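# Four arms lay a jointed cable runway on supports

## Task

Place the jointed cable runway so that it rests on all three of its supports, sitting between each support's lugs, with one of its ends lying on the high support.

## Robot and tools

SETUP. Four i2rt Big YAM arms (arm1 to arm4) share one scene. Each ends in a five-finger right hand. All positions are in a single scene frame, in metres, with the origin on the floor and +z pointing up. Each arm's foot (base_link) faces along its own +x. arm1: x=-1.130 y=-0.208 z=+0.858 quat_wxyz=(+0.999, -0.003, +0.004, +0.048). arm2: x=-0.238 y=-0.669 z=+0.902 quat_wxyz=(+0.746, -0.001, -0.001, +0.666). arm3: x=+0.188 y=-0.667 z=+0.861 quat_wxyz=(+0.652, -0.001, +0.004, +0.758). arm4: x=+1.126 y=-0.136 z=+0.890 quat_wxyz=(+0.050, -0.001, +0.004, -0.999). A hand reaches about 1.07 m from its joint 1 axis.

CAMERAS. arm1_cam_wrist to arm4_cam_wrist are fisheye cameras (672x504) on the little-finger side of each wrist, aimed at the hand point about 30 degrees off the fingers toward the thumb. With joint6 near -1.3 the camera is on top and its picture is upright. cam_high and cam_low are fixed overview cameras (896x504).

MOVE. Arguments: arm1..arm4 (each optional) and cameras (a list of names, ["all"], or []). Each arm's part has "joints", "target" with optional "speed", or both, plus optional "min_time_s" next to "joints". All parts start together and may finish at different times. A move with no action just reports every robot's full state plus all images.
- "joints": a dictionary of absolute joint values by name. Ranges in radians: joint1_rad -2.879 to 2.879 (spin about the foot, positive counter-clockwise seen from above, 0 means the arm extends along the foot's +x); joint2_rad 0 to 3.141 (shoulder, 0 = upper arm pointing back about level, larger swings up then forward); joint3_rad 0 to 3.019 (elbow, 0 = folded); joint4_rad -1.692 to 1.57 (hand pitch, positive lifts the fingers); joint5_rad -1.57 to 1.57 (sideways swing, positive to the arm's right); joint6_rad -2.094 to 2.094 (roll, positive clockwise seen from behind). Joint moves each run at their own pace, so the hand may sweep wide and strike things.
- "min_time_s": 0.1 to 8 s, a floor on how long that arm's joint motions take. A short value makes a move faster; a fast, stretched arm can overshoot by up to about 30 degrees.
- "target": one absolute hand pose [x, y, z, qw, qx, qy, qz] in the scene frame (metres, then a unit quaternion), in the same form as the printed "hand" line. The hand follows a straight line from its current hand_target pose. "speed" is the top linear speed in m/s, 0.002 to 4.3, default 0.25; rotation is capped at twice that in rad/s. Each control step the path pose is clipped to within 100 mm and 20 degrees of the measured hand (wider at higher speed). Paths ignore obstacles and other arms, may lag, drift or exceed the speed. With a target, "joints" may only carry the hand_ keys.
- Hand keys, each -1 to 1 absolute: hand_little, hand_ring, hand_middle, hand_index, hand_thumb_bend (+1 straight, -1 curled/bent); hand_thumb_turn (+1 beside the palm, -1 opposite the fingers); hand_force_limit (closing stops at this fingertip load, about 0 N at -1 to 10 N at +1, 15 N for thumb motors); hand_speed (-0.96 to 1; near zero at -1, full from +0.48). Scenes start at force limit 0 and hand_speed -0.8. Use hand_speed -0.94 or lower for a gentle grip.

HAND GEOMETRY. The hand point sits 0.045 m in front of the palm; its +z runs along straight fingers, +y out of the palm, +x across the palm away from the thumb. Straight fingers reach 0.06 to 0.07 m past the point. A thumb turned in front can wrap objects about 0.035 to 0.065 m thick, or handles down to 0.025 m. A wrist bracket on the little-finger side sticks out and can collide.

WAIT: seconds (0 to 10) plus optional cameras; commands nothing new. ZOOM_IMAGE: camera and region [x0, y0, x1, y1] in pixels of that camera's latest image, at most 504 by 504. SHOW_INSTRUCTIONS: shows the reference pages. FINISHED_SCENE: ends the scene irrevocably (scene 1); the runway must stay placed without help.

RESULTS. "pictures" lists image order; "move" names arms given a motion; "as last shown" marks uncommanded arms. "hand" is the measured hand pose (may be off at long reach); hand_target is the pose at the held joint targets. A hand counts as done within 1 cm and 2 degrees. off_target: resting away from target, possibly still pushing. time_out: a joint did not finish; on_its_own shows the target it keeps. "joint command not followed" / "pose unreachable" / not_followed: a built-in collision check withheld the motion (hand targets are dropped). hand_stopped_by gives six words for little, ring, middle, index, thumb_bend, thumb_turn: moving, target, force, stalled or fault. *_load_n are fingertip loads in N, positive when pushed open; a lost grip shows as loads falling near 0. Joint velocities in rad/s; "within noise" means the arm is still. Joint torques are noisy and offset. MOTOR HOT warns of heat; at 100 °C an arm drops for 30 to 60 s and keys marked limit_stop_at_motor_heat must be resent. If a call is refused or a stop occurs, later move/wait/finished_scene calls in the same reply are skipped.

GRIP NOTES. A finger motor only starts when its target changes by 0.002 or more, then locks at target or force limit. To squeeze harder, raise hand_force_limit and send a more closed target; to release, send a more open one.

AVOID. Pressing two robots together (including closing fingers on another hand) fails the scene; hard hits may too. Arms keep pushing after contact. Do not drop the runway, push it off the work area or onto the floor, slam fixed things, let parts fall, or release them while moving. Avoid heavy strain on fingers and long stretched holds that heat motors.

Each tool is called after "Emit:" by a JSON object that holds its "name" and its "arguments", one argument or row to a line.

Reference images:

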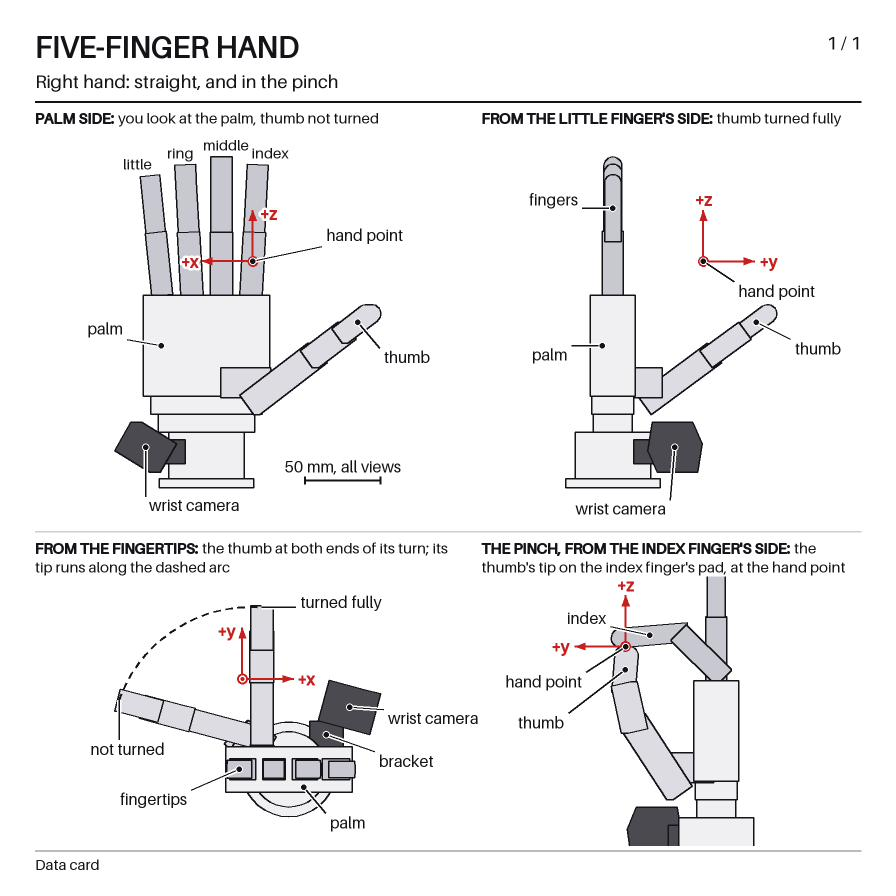

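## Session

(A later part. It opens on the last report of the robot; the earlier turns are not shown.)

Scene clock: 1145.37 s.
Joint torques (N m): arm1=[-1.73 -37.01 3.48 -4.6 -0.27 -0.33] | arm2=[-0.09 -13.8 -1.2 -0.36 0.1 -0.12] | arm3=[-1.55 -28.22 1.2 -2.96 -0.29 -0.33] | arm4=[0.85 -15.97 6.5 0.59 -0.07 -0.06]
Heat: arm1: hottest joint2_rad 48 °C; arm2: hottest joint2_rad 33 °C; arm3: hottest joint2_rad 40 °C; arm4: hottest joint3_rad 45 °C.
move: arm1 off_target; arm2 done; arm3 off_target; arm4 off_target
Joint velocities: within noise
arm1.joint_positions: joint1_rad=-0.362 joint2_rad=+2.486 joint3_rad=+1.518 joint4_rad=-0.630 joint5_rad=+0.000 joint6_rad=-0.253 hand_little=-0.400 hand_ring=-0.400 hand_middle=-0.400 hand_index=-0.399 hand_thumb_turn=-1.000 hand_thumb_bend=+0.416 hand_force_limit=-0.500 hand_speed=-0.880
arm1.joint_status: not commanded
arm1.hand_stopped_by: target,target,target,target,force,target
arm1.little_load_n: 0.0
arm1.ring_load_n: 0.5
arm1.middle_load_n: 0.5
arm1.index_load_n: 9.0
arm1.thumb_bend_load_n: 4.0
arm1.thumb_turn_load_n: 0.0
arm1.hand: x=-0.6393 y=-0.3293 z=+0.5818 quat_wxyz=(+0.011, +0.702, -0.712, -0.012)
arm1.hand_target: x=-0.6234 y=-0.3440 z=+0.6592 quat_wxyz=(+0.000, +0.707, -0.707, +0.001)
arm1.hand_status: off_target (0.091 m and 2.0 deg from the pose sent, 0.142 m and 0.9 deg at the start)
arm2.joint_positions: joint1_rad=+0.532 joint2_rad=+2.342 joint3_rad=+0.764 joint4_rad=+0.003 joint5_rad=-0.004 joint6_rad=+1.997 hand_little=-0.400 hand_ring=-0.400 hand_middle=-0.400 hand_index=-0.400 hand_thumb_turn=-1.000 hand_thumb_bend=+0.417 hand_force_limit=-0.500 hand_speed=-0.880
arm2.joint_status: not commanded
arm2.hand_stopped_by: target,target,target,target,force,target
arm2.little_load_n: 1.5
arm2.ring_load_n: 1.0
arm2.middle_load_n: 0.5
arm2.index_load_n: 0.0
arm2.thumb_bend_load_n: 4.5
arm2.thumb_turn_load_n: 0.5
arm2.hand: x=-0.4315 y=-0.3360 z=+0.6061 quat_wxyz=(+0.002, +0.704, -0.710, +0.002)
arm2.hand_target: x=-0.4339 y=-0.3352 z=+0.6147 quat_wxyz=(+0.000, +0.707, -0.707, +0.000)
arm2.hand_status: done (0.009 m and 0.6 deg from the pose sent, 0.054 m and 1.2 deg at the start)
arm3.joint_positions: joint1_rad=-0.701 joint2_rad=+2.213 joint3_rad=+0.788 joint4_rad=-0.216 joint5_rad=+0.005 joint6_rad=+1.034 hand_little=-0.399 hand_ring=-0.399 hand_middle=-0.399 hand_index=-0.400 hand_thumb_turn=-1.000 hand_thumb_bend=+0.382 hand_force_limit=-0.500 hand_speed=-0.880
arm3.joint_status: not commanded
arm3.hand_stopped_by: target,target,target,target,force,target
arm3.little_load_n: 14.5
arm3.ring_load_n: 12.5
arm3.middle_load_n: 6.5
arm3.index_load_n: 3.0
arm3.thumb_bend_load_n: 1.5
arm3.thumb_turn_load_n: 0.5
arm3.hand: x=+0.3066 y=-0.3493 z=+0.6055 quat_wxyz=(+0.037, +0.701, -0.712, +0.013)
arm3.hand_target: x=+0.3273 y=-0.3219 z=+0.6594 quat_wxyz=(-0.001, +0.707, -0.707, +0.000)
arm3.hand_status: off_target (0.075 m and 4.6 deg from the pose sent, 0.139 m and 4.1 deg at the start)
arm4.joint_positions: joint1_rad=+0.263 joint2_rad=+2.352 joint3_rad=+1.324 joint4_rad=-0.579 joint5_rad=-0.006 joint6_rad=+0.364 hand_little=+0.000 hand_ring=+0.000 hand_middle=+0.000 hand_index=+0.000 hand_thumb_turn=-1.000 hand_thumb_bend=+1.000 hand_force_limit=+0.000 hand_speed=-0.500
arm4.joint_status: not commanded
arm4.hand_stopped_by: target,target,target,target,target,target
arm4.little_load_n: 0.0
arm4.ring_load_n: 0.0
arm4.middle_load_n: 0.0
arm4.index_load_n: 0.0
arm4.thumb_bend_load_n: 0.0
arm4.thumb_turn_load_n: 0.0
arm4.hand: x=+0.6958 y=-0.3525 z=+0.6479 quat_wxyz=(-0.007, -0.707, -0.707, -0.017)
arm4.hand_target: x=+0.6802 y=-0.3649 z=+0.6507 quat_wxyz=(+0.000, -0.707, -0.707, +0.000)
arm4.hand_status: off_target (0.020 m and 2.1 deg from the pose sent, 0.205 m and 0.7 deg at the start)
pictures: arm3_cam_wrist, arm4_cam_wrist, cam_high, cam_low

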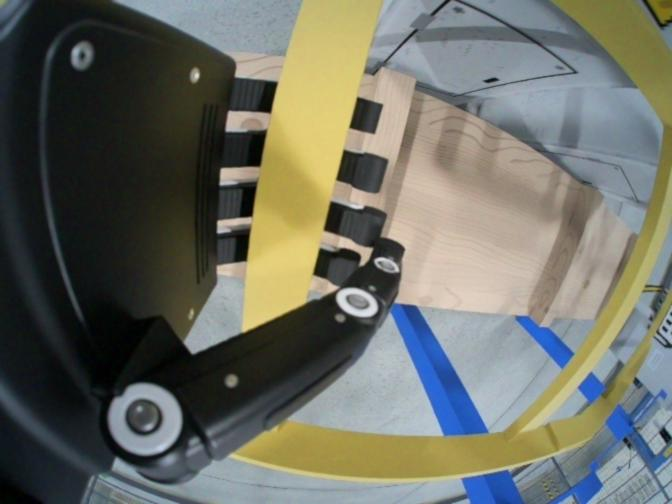

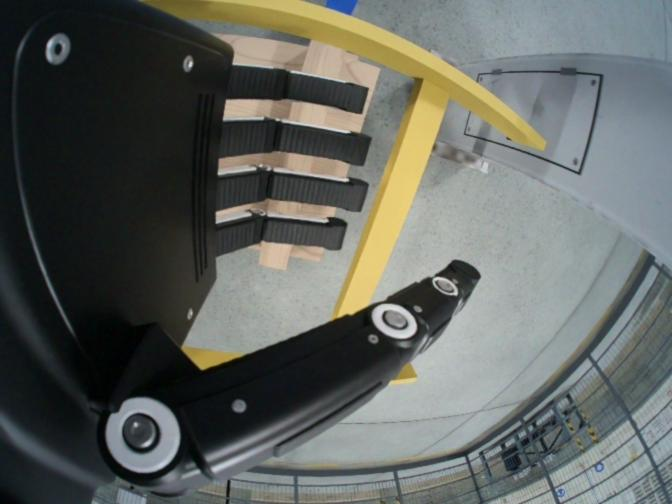

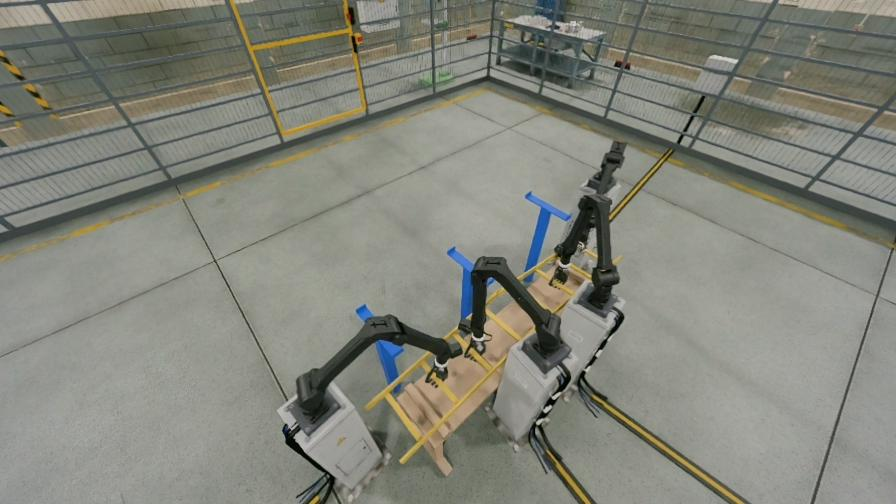

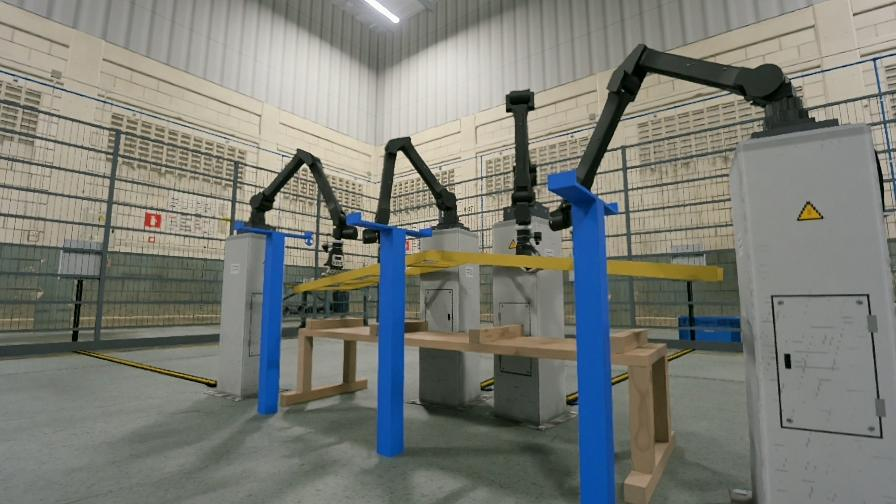

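Emit:
{"name": "move", "arguments": {
  "arm4": {"target": [0.695, -0.415, 0.55, 0, 0.7071, 0.7071, 0], "speed": 0.1},
  "cameras": ["arm4_cam_wrist", "cam_low", "cam_high"]
}}

Emit:
{"name": "zoom_image", "arguments": {
  "camera": "cam_low",
  "region": [240, 220, 490, 340]
}}

Scene clock: 1168.80 s.
Joint torques (N m): arm1=[-1.61 -36.89 3.36 -4.64 -0.27 -0.3] | arm2=[-0.38 -13.45 -1.14 -0.29 0.1 -0.06] | arm3=[-1.67 -28.1 1.13 -3.07 -0.27 -0.32] | arm4=[0.73 -16.5 5.41 0.61 -0.06 -0.03]
Heat: arm1: hottest joint2_rad 44 °C; arm2: hottest joint2_rad 32 °C; arm3: hottest joint2_rad 39 °C; arm4: hottest joint3_rad 44 °C.
move: arm4 off_target
Joint velocities: within noise
arm1, arm2, arm3: as last shown
arm1.ring_load_n: 0.0
arm2.little_load_n: 1.0
arm2.thumb_turn_load_n: 0.0
arm3.thumb_bend_load_n: 1.0
arm4.joint_positions: joint1_rad=+0.361 joint2_rad=+2.584 joint3_rad=+1.456 joint4_rad=-0.471 joint5_rad=-0.007 joint6_rad=+0.459 hand_little=+0.000 hand_ring=+0.000 hand_middle=+0.000 hand_index=+0.000 hand_thumb_turn=-1.000 hand_thumb_bend=+1.000 hand_force_limit=+0.000 hand_speed=-0.500
arm4.joint_status: not commanded
arm4.hand_stopped_by: target,target,target,target,target,target
arm4.little_load_n: 0.0
arm4.ring_load_n: 0.0
arm4.middle_load_n: 0.0
arm4.index_load_n: 0.0
arm4.thumb_bend_load_n: 0.0
arm4.thumb_turn_load_n: 0.0
arm4.hand: x=+0.7069 y=-0.4034 z=+0.5505 quat_wxyz=(-0.004, -0.706, -0.708, -0.014)
arm4.hand_target: x=+0.6954 y=-0.4148 z=+0.5504 quat_wxyz=(+0.000, -0.707, -0.707, +0.000)
arm4.hand_status: off_target (0.017 m and 1.7 deg from the pose sent, 0.116 m and 2.1 deg at the start)
pictures: arm4_cam_wrist, cam_high, cam_low

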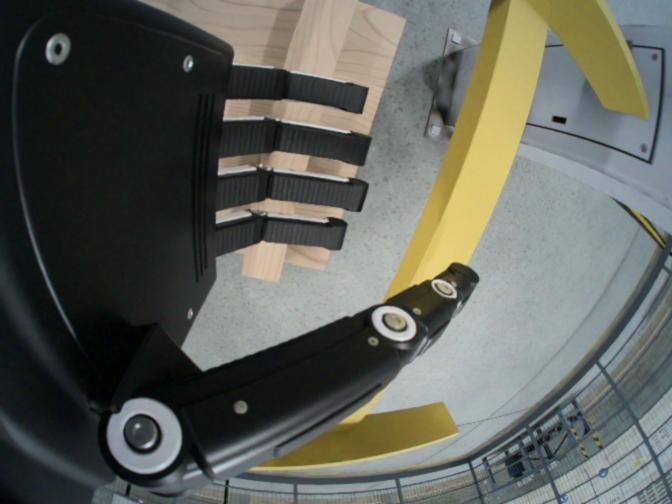

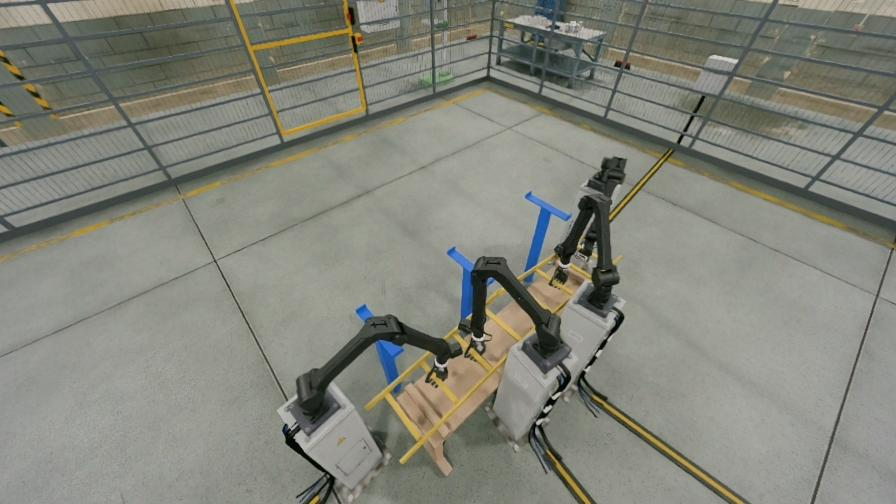

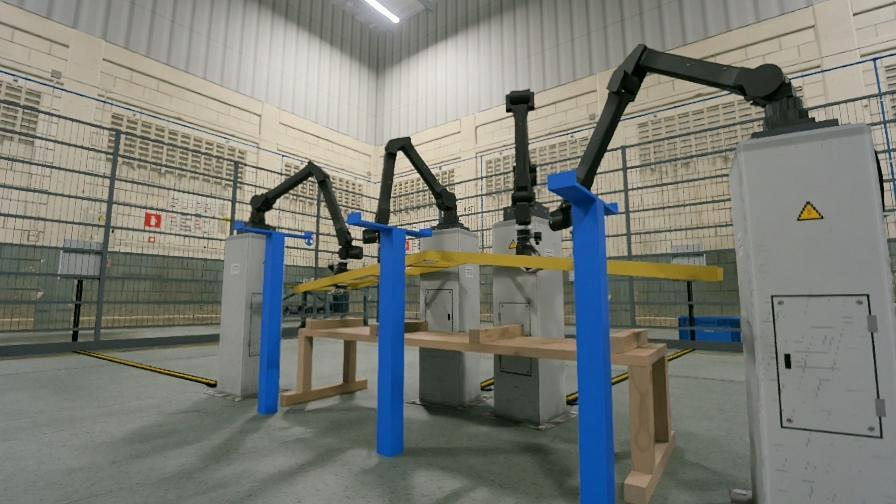

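Scaled by 2.016.

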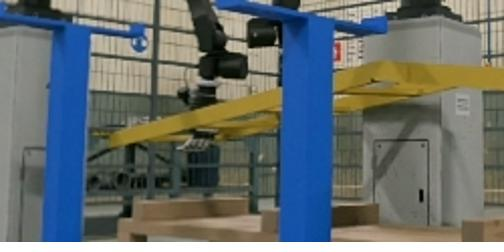

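Emit:
{"name": "zoom_image", "arguments": {
  "camera": "arm4_cam_wrist",
  "region": [300, 0, 660, 300]
}}

Emit:
{"name": "zoom_image", "arguments": {
  "camera": "arm4_cam_wrist",
  "region": [240, 240, 540, 500]
}}

Emit:
{"name": "zoom_image", "arguments": {
  "camera": "cam_low",
  "region": [280, 260, 380, 320]
}}

Scaled by 1.400 from the camera's image (finer frame: 960x720).

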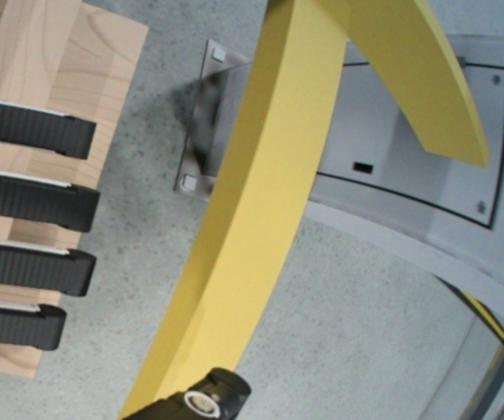

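Scaled by 1.680 from the camera's image (finer frame: 960x720).

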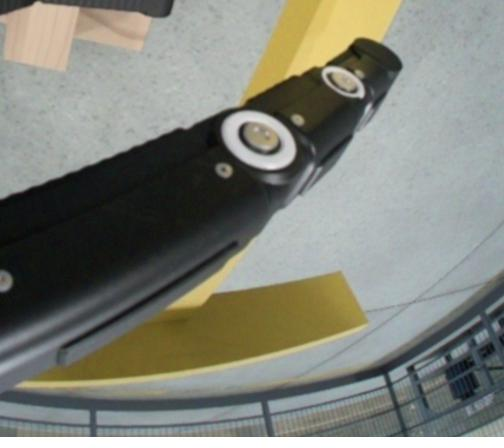

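Scaled by 5.040.

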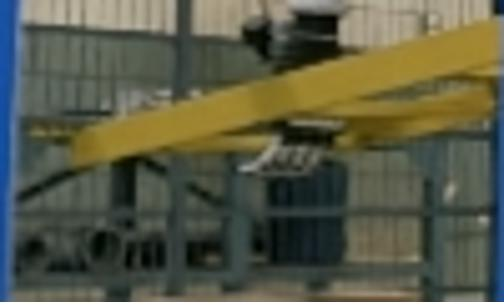

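Emit:
{"name": "move", "arguments": {
  "arm4": {"target": [0.735, -0.428, 0.545, 0, 0.7071, 0.7071, 0], "speed": 0.06},
  "cameras": ["arm4_cam_wrist", "cam_low"]
}}

Emit:
{"name": "zoom_image", "arguments": {
  "camera": "arm4_cam_wrist",
  "region": [200, 0, 560, 360]
}}

Scene clock: 1212.07 s.
Joint torques (N m): arm1=[-1.9 -37.13 3.33 -4.77 -0.32 -0.33] | arm2=[-0.21 -13.39 -1.26 -0.53 0.11 -0.11] | arm3=[-1.26 -28.22 1.09 -3.04 -0.27 -0.33] | arm4=[0.5 -17.38 2.36 0.66 -0.06 -0.02]
Heat: arm1: hottest joint2_rad 43 °C; arm2: hottest joint2_rad 31 °C; arm3: hottest joint2_rad 38 °C; arm4: hottest joint3_rad 41 °C.
move: arm4 done
Joint velocities: within noise
arm1, arm2, arm3: as last shown
arm2.little_load_n: 1.5
arm2.index_load_n: 0.5
arm2.thumb_turn_load_n: 0.5
arm4.joint_positions: joint1_rad=+0.420 joint2_rad=+2.584 joint3_rad=+1.393 joint4_rad=-0.397 joint5_rad=-0.007 joint6_rad=+0.516 hand_little=+0.000 hand_ring=+0.000 hand_middle=+0.000 hand_index=+0.000 hand_thumb_turn=-1.000 hand_thumb_bend=+1.000 hand_force_limit=+0.000 hand_speed=-0.500
arm4.joint_status: not commanded
arm4.hand_stopped_by: target,target,target,target,target,target
arm4.little_load_n: 0.0
arm4.ring_load_n: 0.0
arm4.middle_load_n: 0.0
arm4.index_load_n: 0.0
arm4.thumb_bend_load_n: -0.5
arm4.thumb_turn_load_n: 0.0
arm4.hand: x=+0.7385 y=-0.4213 z=+0.5401 quat_wxyz=(-0.002, -0.705, -0.709, -0.009)
arm4.hand_target: x=+0.7351 y=-0.4279 z=+0.5450 quat_wxyz=(+0.000, -0.707, -0.707, +0.000)
arm4.hand_status: done (0.009 m and 1.1 deg from the pose sent, 0.038 m and 1.7 deg at the start)

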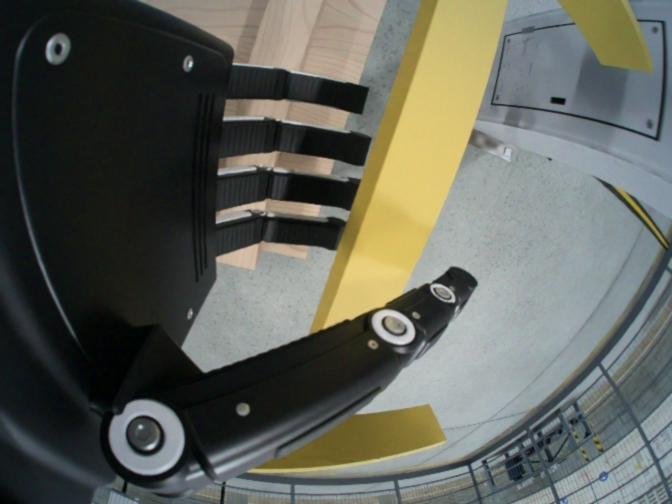

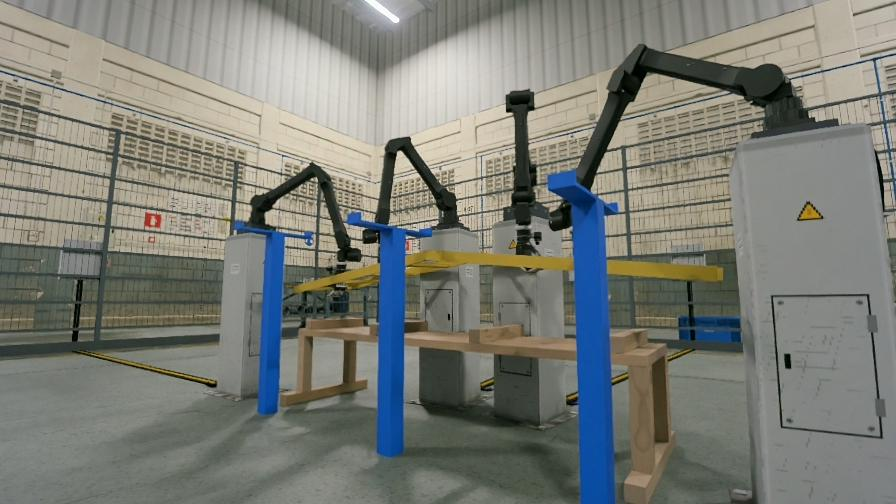

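Scaled by 1.400 from the camera's image (finer frame: 960x720).

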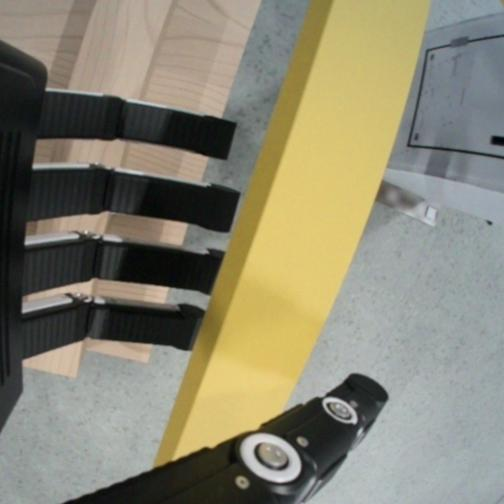

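Emit:
{"name": "move", "arguments": {
  "arm4": {"target": [0.775, -0.425, 0.545, 0, 0.7071, 0.7071, 0], "speed": 0.06},
  "cameras": ["arm4_cam_wrist", "cam_low"]
}}

Scene clock: 1216.40 s.
Joint torques (N m): arm1=[-1.38 -36.66 3.29 -4.77 -0.3 -0.39] | arm2=[0.15 -13.57 -1.21 -0.51 0.11 -0.12] | arm3=[-1.9 -28.16 1.1 -2.99 -0.34 -0.33] | arm4=[1.03 -17.55 1.36 0.59 -0.08 -0.08]
Heat: arm1: hottest joint2_rad 43 °C; arm2: hottest joint2_rad 31 °C; arm3: hottest joint2_rad 38 °C; arm4: hottest joint3_rad 41 °C.
move: arm4 off_target
Joint velocities: within noise
arm1, arm2, arm3: as last shown
arm1.thumb_turn_load_n: -0.5
arm2.ring_load_n: 1.5
arm2.index_load_n: 0.0
arm2.thumb_bend_load_n: 4.0
arm2.hand_target: x=-0.4338 y=-0.3352 z=+0.6147 quat_wxyz=(+0.000, +0.707, -0.707, +0.000)
arm3.joint_positions: joint1_rad=-0.701 joint2_rad=+2.213 joint3_rad=+0.788 joint4_rad=-0.216 joint5_rad=+0.006 joint6_rad=+1.034 hand_little=-0.399 hand_ring=-0.399 hand_middle=-0.399 hand_index=-0.400 hand_thumb_turn=-1.000 hand_thumb_bend=+0.382 hand_force_limit=-0.500 hand_speed=-0.880
arm3.thumb_bend_load_n: 1.5
arm3.thumb_turn_load_n: 0.0
arm3.hand: x=+0.3067 y=-0.3493 z=+0.6054 quat_wxyz=(+0.037, +0.701, -0.712, +0.013)
arm4.joint_positions: joint1_rad=+0.451 joint2_rad=+2.567 joint3_rad=+1.277 joint4_rad=-0.310 joint5_rad=-0.006 joint6_rad=+0.553 hand_little=+0.000 hand_ring=+0.000 hand_middle=+0.000 hand_index=+0.000 hand_thumb_turn=-1.000 hand_thumb_bend=+1.000 hand_force_limit=+0.000 hand_speed=-0.500
arm4.joint_status: not commanded
arm4.hand_stopped_by: target,target,target,target,target,target
arm4.little_load_n: 0.0
arm4.ring_load_n: 0.0
arm4.middle_load_n: 0.0
arm4.index_load_n: 0.0
arm4.thumb_bend_load_n: 0.0
arm4.thumb_turn_load_n: 0.0
arm4.hand: x=+0.7816 y=-0.4138 z=+0.5342 quat_wxyz=(-0.003, -0.707, -0.707, -0.015)
arm4.hand_target: x=+0.7751 y=-0.4249 z=+0.5449 quat_wxyz=(+0.000, -0.707, -0.707, +0.000)
arm4.hand_status: off_target (0.017 m and 1.8 deg from the pose sent, 0.037 m and 1.1 deg at the start)

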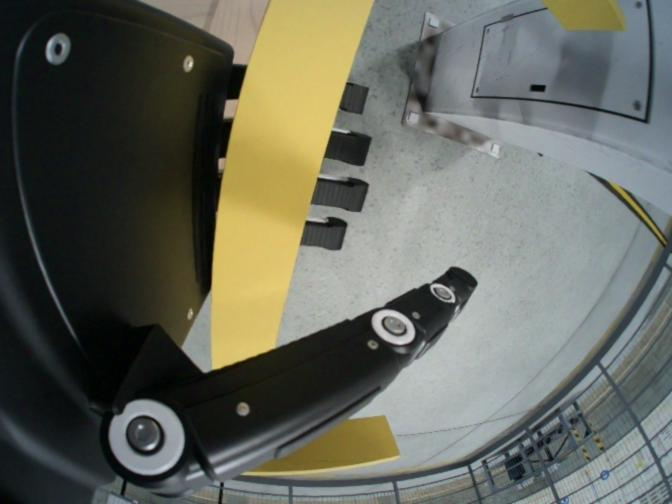

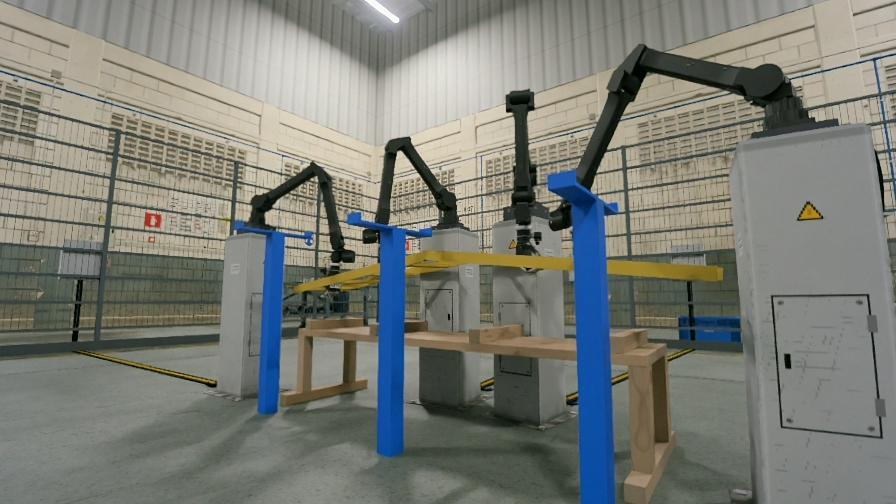

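Emit:
{"name": "move", "arguments": {
  "arm4": {"joints": {"hand_little": -0.4, "hand_ring": -0.4, "hand_middle": -0.4, "hand_index": -0.4, "hand_speed": -0.8, "hand_force_limit": -0.5}}
}}

Emit:
{"name": "move", "arguments": {
  "arm4": {"joints": {"hand_thumb_bend": 0.0, "hand_speed": -0.86, "hand_force_limit": -0.5}}
}}

Emit:
{"name": "move", "arguments": {
  "arm4": {"target": [0.773, -0.415, 0.61, 0, 0.7071, 0.7071, 0], "speed": 0.06},
  "cameras": ["arm4_cam_wrist", "cam_low", "cam_high"]
}}

Scene clock: 1223.80 s.
Joint torques (N m): arm1=[-1.67 -36.48 3.38 -4.88 -0.31 -0.34] | arm2=[-0.44 -13.33 -1.29 -0.54 0.08 -0.1] | arm3=[-1.67 -27.81 1.06 -3.08 -0.33 -0.3] | arm4=[1.03 -17.61 1.35 0.61 -0.08 -0.06]
Heat: arm1: hottest joint2_rad 43 °C; arm2: hottest joint2_rad 31 °C; arm3: hottest joint2_rad 38 °C; arm4: hottest joint3_rad 40 °C.
move: arm4 done
Joint velocities: within noise
arm1, arm2, arm3: as last shown
arm1.ring_load_n: 0.5
arm1.index_load_n: 8.5
arm1.thumb_turn_load_n: 0.0
arm2.ring_load_n: 1.0
arm3.thumb_bend_load_n: 1.0
arm4.joint_positions: joint1_rad=+0.451 joint2_rad=+2.567 joint3_rad=+1.277 joint4_rad=-0.310 joint5_rad=-0.006 joint6_rad=+0.553 hand_little=-0.400 hand_ring=-0.400 hand_middle=-0.400 hand_index=-0.400 hand_thumb_turn=-1.000 hand_thumb_bend=+1.000 hand_force_limit=-0.500 hand_speed=-0.800
arm4.joint_status: all done
arm4.hand_stopped_by: target,target,target,target,target,target
arm4.little_load_n: 0.0
arm4.ring_load_n: 0.0
arm4.middle_load_n: 0.0
arm4.index_load_n: 0.0
arm4.thumb_bend_load_n: 0.0
arm4.thumb_turn_load_n: 0.0
arm4.hand: x=+0.7816 y=-0.4138 z=+0.5342 quat_wxyz=(-0.003, -0.707, -0.707, -0.015)
arm4.hand_target: x=+0.7751 y=-0.4249 z=+0.5449 quat_wxyz=(+0.000, -0.707, -0.707, +0.000)
arm4.hand_status: not commanded
pictures: none

Scene clock: 1228.03 s.
Joint torques (N m): arm1=[-1.49 -36.6 3.32 -4.85 -0.28 -0.32] | arm2=[-0.32 -13.68 -1.21 -0.35 0.08 -0.12] | arm3=[-1.32 -28.16 1.06 -3.02 -0.32 -0.3] | arm4=[0.97 -17.55 1.33 0.61 -0.08 -0.06]
Heat: arm1: hottest joint2_rad 43 °C; arm2: hottest joint2_rad 31 °C; arm3: hottest joint2_rad 38 °C; arm4: hottest joint3_rad 40 °C.
move: arm4 off_target
Joint velocities: within noise
arm1, arm2, arm3: as last shown
arm1.ring_load_n: 0.0
arm1.index_load_n: 9.0
arm2.thumb_bend_load_n: 4.5
arm3.ring_load_n: 12.0
arm3.thumb_turn_load_n: 0.5
arm4.joint_positions: joint1_rad=+0.451 joint2_rad=+2.567 joint3_rad=+1.277 joint4_rad=-0.310 joint5_rad=-0.006 joint6_rad=+0.553 hand_little=-0.400 hand_ring=-0.400 hand_middle=-0.400 hand_index=-0.400 hand_thumb_turn=-1.000 hand_thumb_bend=+0.408 hand_force_limit=-0.500 hand_speed=-0.860
arm4.joint_status: hand_thumb_bend off_target (ended at +0.408, target +0.000); the others done
arm4.hand_stopped_by: target,target,target,target,force,target
arm4.little_load_n: 0.0
arm4.ring_load_n: 0.0
arm4.middle_load_n: 0.5
arm4.index_load_n: 0.0
arm4.thumb_bend_load_n: 4.5
arm4.thumb_turn_load_n: 0.5
arm4.hand: x=+0.7816 y=-0.4138 z=+0.5342 quat_wxyz=(-0.003, -0.707, -0.707, -0.015)
arm4.hand_target: x=+0.7751 y=-0.4249 z=+0.5449 quat_wxyz=(+0.000, -0.707, -0.707, +0.000)
arm4.hand_status: not commanded
pictures: none

Scene clock: 1229.67 s.
Joint torques (N m): arm1=[-1.67 -35.31 3.81 -3.64 -0.26 -0.38] | arm2=[-0.85 -13.22 -1.31 -0.38 0.15 -0.14] | arm3=[-1.49 -25.99 1.26 -2.41 -0.63 -0.28] | arm4=[-0.73 -18.55 2.3 -0.25 -0.05 -0.28]
Heat: arm1: hottest joint2_rad 44 °C; arm2: hottest joint2_rad 31 °C; arm3: hottest joint2_rad 39 °C; arm4: hottest joint3_rad 40 °C.
move: arm4 off_target
Joint velocities: within noise
arm1, arm2, arm3: as last shown
arm1.joint_positions: joint1_rad=-0.363 joint2_rad=+2.468 joint3_rad=+1.512 joint4_rad=-0.653 joint5_rad=+0.000 joint6_rad=-0.253 hand_little=-0.400 hand_ring=-0.400 hand_middle=-0.400 hand_index=-0.399 hand_thumb_turn=-1.000 hand_thumb_bend=+0.416 hand_force_limit=-0.500 hand_speed=-0.880
arm1.little_load_n: 0.5
arm1.ring_load_n: 0.5
arm1.index_load_n: 5.0
arm1.hand: x=-0.6425 y=-0.3292 z=+0.5910 quat_wxyz=(+0.014, +0.702, -0.712, -0.017)
arm2.joint_positions: joint1_rad=+0.535 joint2_rad=+2.342 joint3_rad=+0.764 joint4_rad=+0.003 joint5_rad=-0.004 joint6_rad=+2.002 hand_little=-0.399 hand_ring=-0.400 hand_middle=-0.400 hand_index=-0.400 hand_thumb_turn=-1.000 hand_thumb_bend=+0.417 hand_force_limit=-0.500 hand_speed=-0.880
arm2.little_load_n: 3.0
arm2.ring_load_n: 4.5
arm2.middle_load_n: 1.0
arm2.index_load_n: 1.0
arm2.thumb_bend_load_n: 4.0
arm2.hand: x=-0.4325 y=-0.3364 z=+0.6061 quat_wxyz=(+0.002, +0.704, -0.711, +0.002)
arm2.hand_target: x=-0.4339 y=-0.3352 z=+0.6147 quat_wxyz=(+0.000, +0.707, -0.707, +0.000)
arm3.joint_positions: joint1_rad=-0.701 joint2_rad=+2.188 joint3_rad=+0.788 joint4_rad=-0.230 joint5_rad=+0.013 joint6_rad=+1.030 hand_little=-0.399 hand_ring=-0.399 hand_middle=-0.399 hand_index=-0.400 hand_thumb_turn=-1.000 hand_thumb_bend=+0.382 hand_force_limit=-0.500 hand_speed=-0.880
arm3.little_load_n: 13.0
arm3.ring_load_n: 11.0
arm3.middle_load_n: 5.5
arm3.index_load_n: 2.5
arm3.thumb_bend_load_n: 1.5
arm3.thumb_turn_load_n: 0.0
arm3.hand: x=+0.3108 y=-0.3452 z=+0.6134 quat_wxyz=(+0.031, +0.703, -0.710, +0.015)
arm3.hand_target: x=+0.3273 y=-0.3220 z=+0.6594 quat_wxyz=(-0.001, +0.707, -0.707, +0.000)
arm4.joint_positions: joint1_rad=+0.451 joint2_rad=+2.424 joint3_rad=+1.180 joint4_rad=-0.361 joint5_rad=-0.006 joint6_rad=+0.553 hand_little=-0.400 hand_ring=-0.400 hand_middle=-0.400 hand_index=-0.400 hand_thumb_turn=-1.000 hand_thumb_bend=+0.408 hand_force_limit=-0.500 hand_speed=-0.860
arm4.joint_status: not commanded
arm4.hand_stopped_by: target,target,target,target,force,target
arm4.little_load_n: 3.0
arm4.ring_load_n: 0.0
arm4.middle_load_n: 0.5
arm4.index_load_n: 0.0
arm4.thumb_bend_load_n: 4.5
arm4.thumb_turn_load_n: 0.5
arm4.hand: x=+0.7896 y=-0.4092 z=+0.5888 quat_wxyz=(-0.003, -0.707, -0.707, -0.018)
arm4.hand_target: x=+0.7733 y=-0.4149 z=+0.6092 quat_wxyz=(+0.000, -0.707, -0.707, +0.000)
arm4.hand_status: off_target (0.028 m and 2.1 deg from the pose sent, 0.076 m and 1.8 deg at the start)
pictures: arm4_cam_wrist, cam_high, cam_low

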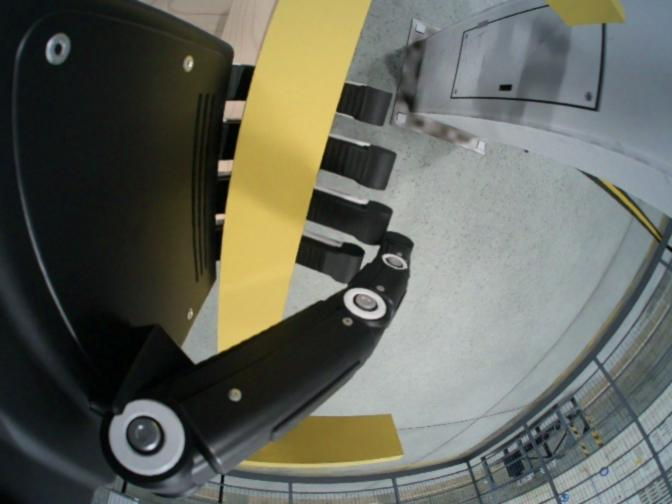

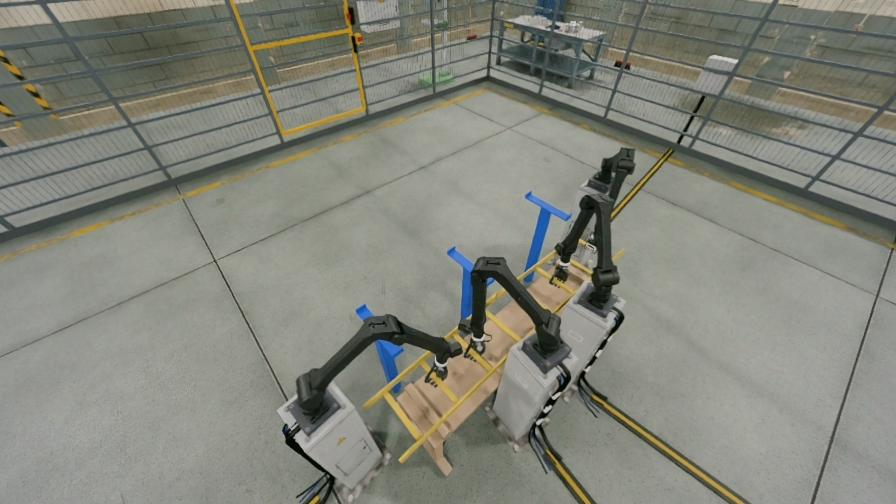

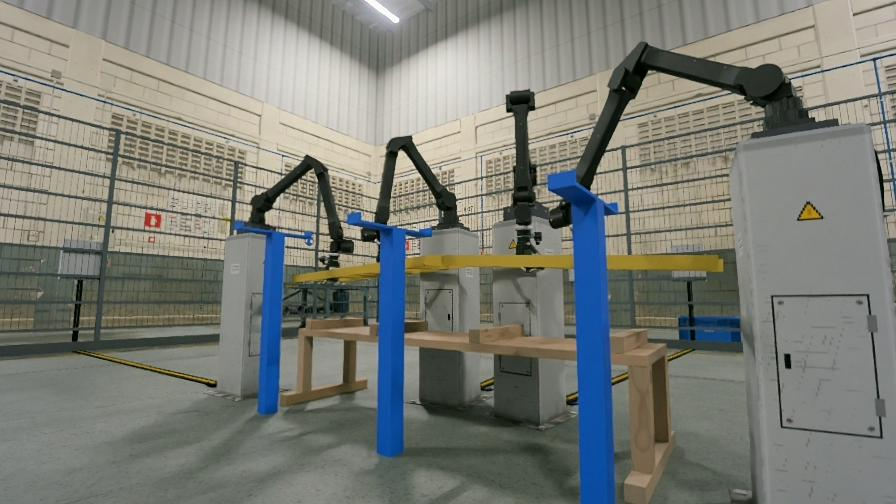

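Emit:
{"name": "zoom_image", "arguments": {
  "camera": "cam_high",
  "region": [340, 180, 640, 480]
}}

Emit:
{"name": "zoom_image", "arguments": {
  "camera": "cam_low",
  "region": [240, 180, 500, 320]
}}

Emit:
{"name": "zoom_image", "arguments": {
  "camera": "cam_low",
  "region": [480, 150, 760, 320]
}}

Scaled by 1.680.

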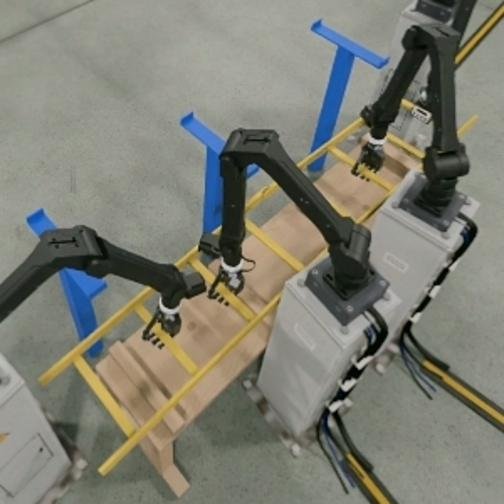

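Scaled by 1.938.

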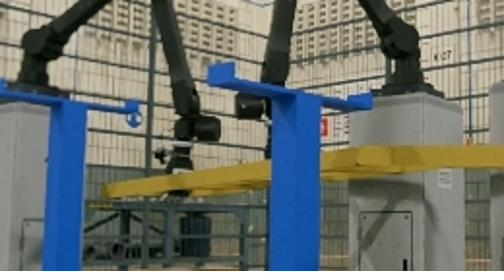

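Scaled by 1.800.

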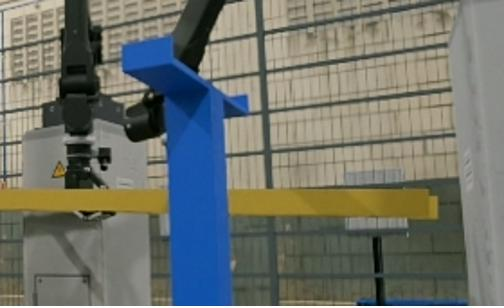

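Emit:
{"name": "move", "arguments": {
  "arm1": {"target": [-0.622, -0.358, 0.755, 0, 0.7071, -0.7071, 0], "speed": 0.08},
  "arm2": {"target": [-0.434, -0.344, 0.705, 0, 0.7071, -0.7071, 0], "speed": 0.08},
  "arm3": {"target": [0.330, -0.322, 0.735, 0, 0.7071, -0.7071, 0], "speed": 0.08},
  "arm4": {"target": [0.773, -0.415, 0.715, 0, 0.7071, 0.7071, 0], "speed": 0.08},
  "cameras": ["all"]
}}

Emit:
{"name": "zoom_image", "arguments": {
  "camera": "cam_low",
  "region": [240, 180, 500, 320]
}}

Emit:
{"name": "zoom_image", "arguments": {
  "camera": "cam_low",
  "region": [480, 150, 760, 320]
}}

Emit:
{"name": "zoom_image", "arguments": {
  "camera": "cam_high",
  "region": [340, 180, 640, 480]
}}

Scene clock: 1350.33 s.
Joint torques (N m): arm1=[-0.56 -33.85 6.5 -3.19 -0.35 -0.28] | arm2=[-0.79 -15.27 -0.44 -1.11 0.18 -0.21] | arm3=[-1.96 -23 4.62 -2.47 -0.91 -0.13] | arm4=[-0.73 -18.55 4.42 -0.21 -0.04 -0.26]
Heat: arm1: hottest joint2_rad 53 °C; arm2: hottest joint2_rad 31 °C; arm3: hottest joint2_rad 45 °C; arm4: hottest joint2_rad 38 °C.
move: arm1 off_target; arm2 off_target; arm3 off_target; arm4 off_target
Joint velocities: within noise
arm1.joint_positions: joint1_rad=-0.393 joint2_rad=+2.302 joint3_rad=+1.495 joint4_rad=-0.827 joint5_rad=+0.001 joint6_rad=-0.283 hand_little=-0.400 hand_ring=-0.400 hand_middle=-0.400 hand_index=-0.399 hand_thumb_turn=-1.000 hand_thumb_bend=+0.416 hand_force_limit=-0.500 hand_speed=-0.880
arm1.joint_status: not commanded
arm1.hand_stopped_by: target,target,target,target,force,target
arm1.little_load_n: 0.5
arm1.ring_load_n: 0.0
arm1.middle_load_n: 0.5
arm1.index_load_n: 5.0
arm1.thumb_bend_load_n: 4.0
arm1.thumb_turn_load_n: 0.0
arm1.hand: x=-0.6440 y=-0.3458 z=+0.6828 quat_wxyz=(+0.020, +0.702, -0.712, -0.028)
arm1.hand_target: x=-0.6242 y=-0.3572 z=+0.7494 quat_wxyz=(+0.001, +0.707, -0.707, +0.001)
arm1.hand_status: off_target (0.076 m and 4.0 deg from the pose sent, 0.168 m and 2.7 deg at the start)
arm2.joint_positions: joint1_rad=+0.548 joint2_rad=+2.079 joint3_rad=+0.663 joint4_rad=-0.176 joint5_rad=-0.006 joint6_rad=+2.019 hand_little=-0.399 hand_ring=-0.400 hand_middle=-0.400 hand_index=-0.400 hand_thumb_turn=-1.000 hand_thumb_bend=+0.417 hand_force_limit=-0.500 hand_speed=-0.880
arm2.joint_status: not commanded
arm2.hand_stopped_by: target,target,target,target,force,target
arm2.little_load_n: 3.0
arm2.ring_load_n: 5.0
arm2.middle_load_n: 1.0
arm2.index_load_n: 2.0
arm2.thumb_bend_load_n: 4.5
arm2.thumb_turn_load_n: 0.5
arm2.hand: x=-0.4318 y=-0.3484 z=+0.6836 quat_wxyz=(+0.005, +0.702, -0.712, +0.010)
arm2.hand_target: x=-0.4340 y=-0.3441 z=+0.7033 quat_wxyz=(+0.000, +0.707, -0.707, +0.000)
arm2.hand_status: off_target (0.022 m and 1.5 deg from the pose sent, 0.099 m and 0.7 deg at the start)
arm3.joint_positions: joint1_rad=-0.703 joint2_rad=+1.966 joint3_rad=+0.754 joint4_rad=-0.423 joint5_rad=+0.019 joint6_rad=+1.013 hand_little=-0.399 hand_ring=-0.399 hand_middle=-0.399 hand_index=-0.400 hand_thumb_turn=-1.000 hand_thumb_bend=+0.382 hand_force_limit=-0.500 hand_speed=-0.880
arm3.joint_status: not commanded
arm3.hand_stopped_by: target,target,target,target,force,target
arm3.little_load_n: 11.0
arm3.ring_load_n: 10.0
arm3.middle_load_n: 5.5
arm3.index_load_n: 2.5
arm3.thumb_bend_load_n: 1.5
arm3.thumb_turn_load_n: 0.5
arm3.hand: x=+0.3135 y=-0.3449 z=+0.6858 quat_wxyz=(+0.032, +0.708, -0.705, +0.018)
arm3.hand_target: x=+0.3288 y=-0.3230 z=+0.7291 quat_wxyz=(-0.001, +0.707, -0.707, +0.000)
arm3.hand_status: off_target (0.057 m and 4.3 deg from the pose sent, 0.125 m and 4.0 deg at the start)
arm4.joint_positions: joint1_rad=+0.449 joint2_rad=+2.179 joint3_rad=+1.103 joint4_rad=-0.549 joint5_rad=-0.006 joint6_rad=+0.550 hand_little=-0.400 hand_ring=-0.400 hand_middle=-0.400 hand_index=-0.400 hand_thumb_turn=-1.000 hand_thumb_bend=+0.408 hand_force_limit=-0.500 hand_speed=-0.860
arm4.joint_status: not commanded
arm4.hand_stopped_by: target,target,target,target,force,target
arm4.little_load_n: 5.0
arm4.ring_load_n: 0.0
arm4.middle_load_n: 0.5
arm4.index_load_n: 0.0
arm4.thumb_bend_load_n: 4.0
arm4.thumb_turn_load_n: 0.5
arm4.hand: x=+0.7930 y=-0.4068 z=+0.6895 quat_wxyz=(-0.006, -0.707, -0.707, -0.027)
arm4.hand_target: x=+0.7734 y=-0.4149 z=+0.7144 quat_wxyz=(+0.000, -0.707, -0.707, +0.000)
arm4.hand_status: off_target (0.033 m and 3.2 deg from the pose sent, 0.127 m and 2.1 deg at the start)
pictures: arm1_cam_wrist, arm2_cam_wrist, arm3_cam_wrist, arm4_cam_wrist, cam_high, cam_low

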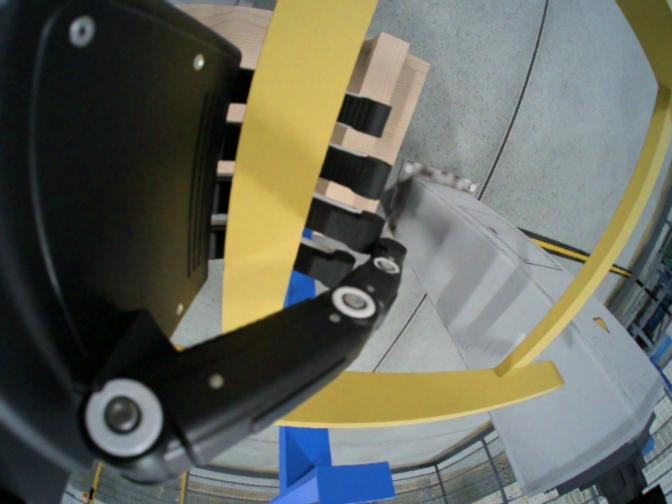

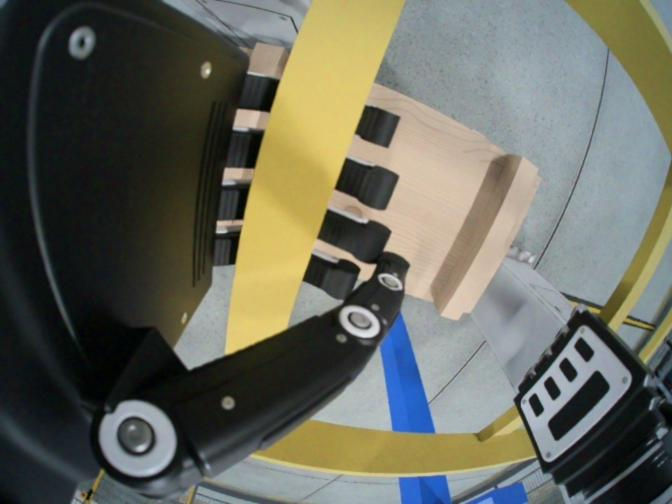

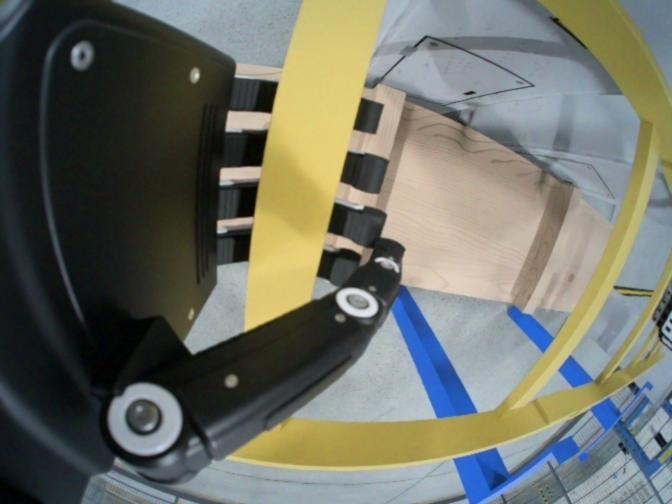

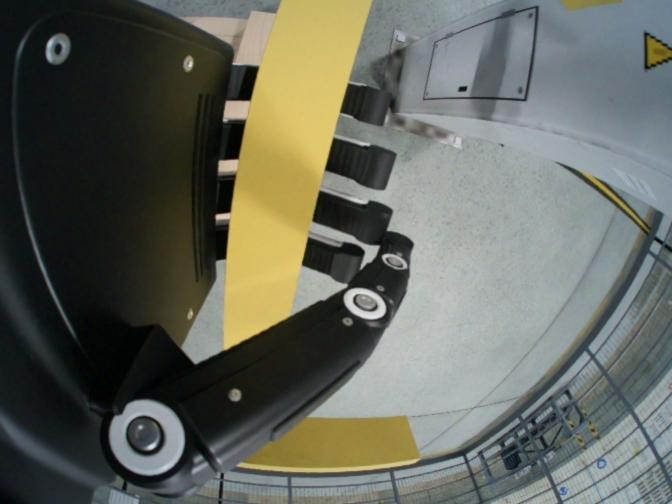

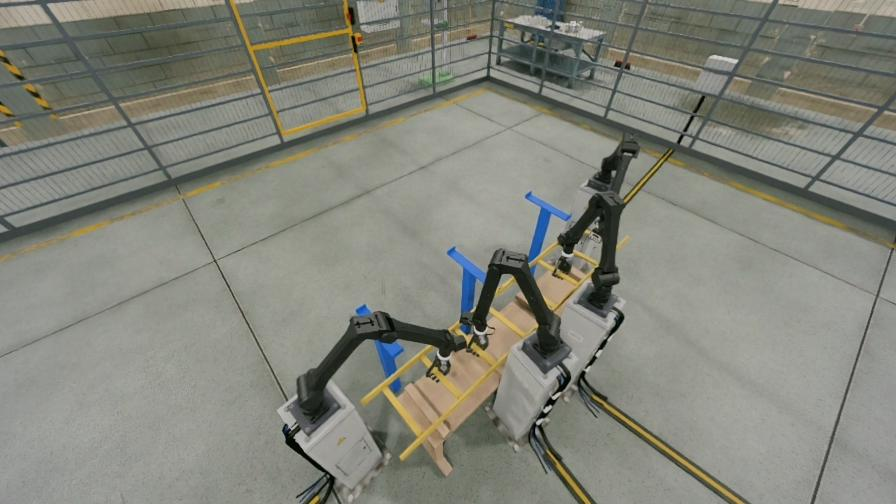

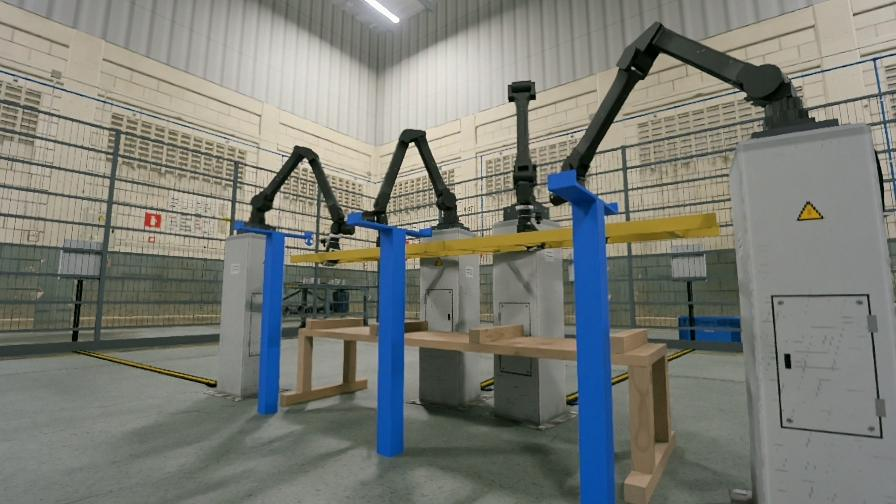

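Scaled by 1.938.

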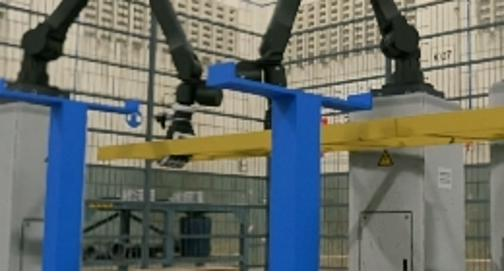

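Scaled by 1.800.

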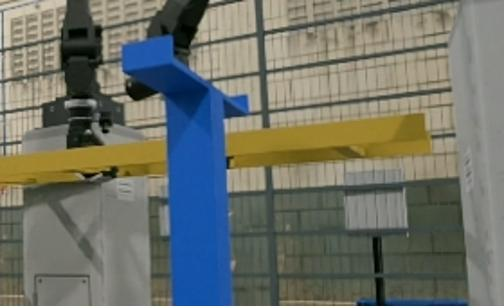

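Scaled by 1.680.

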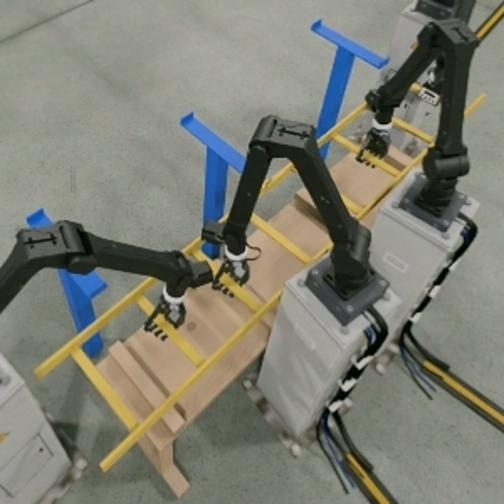

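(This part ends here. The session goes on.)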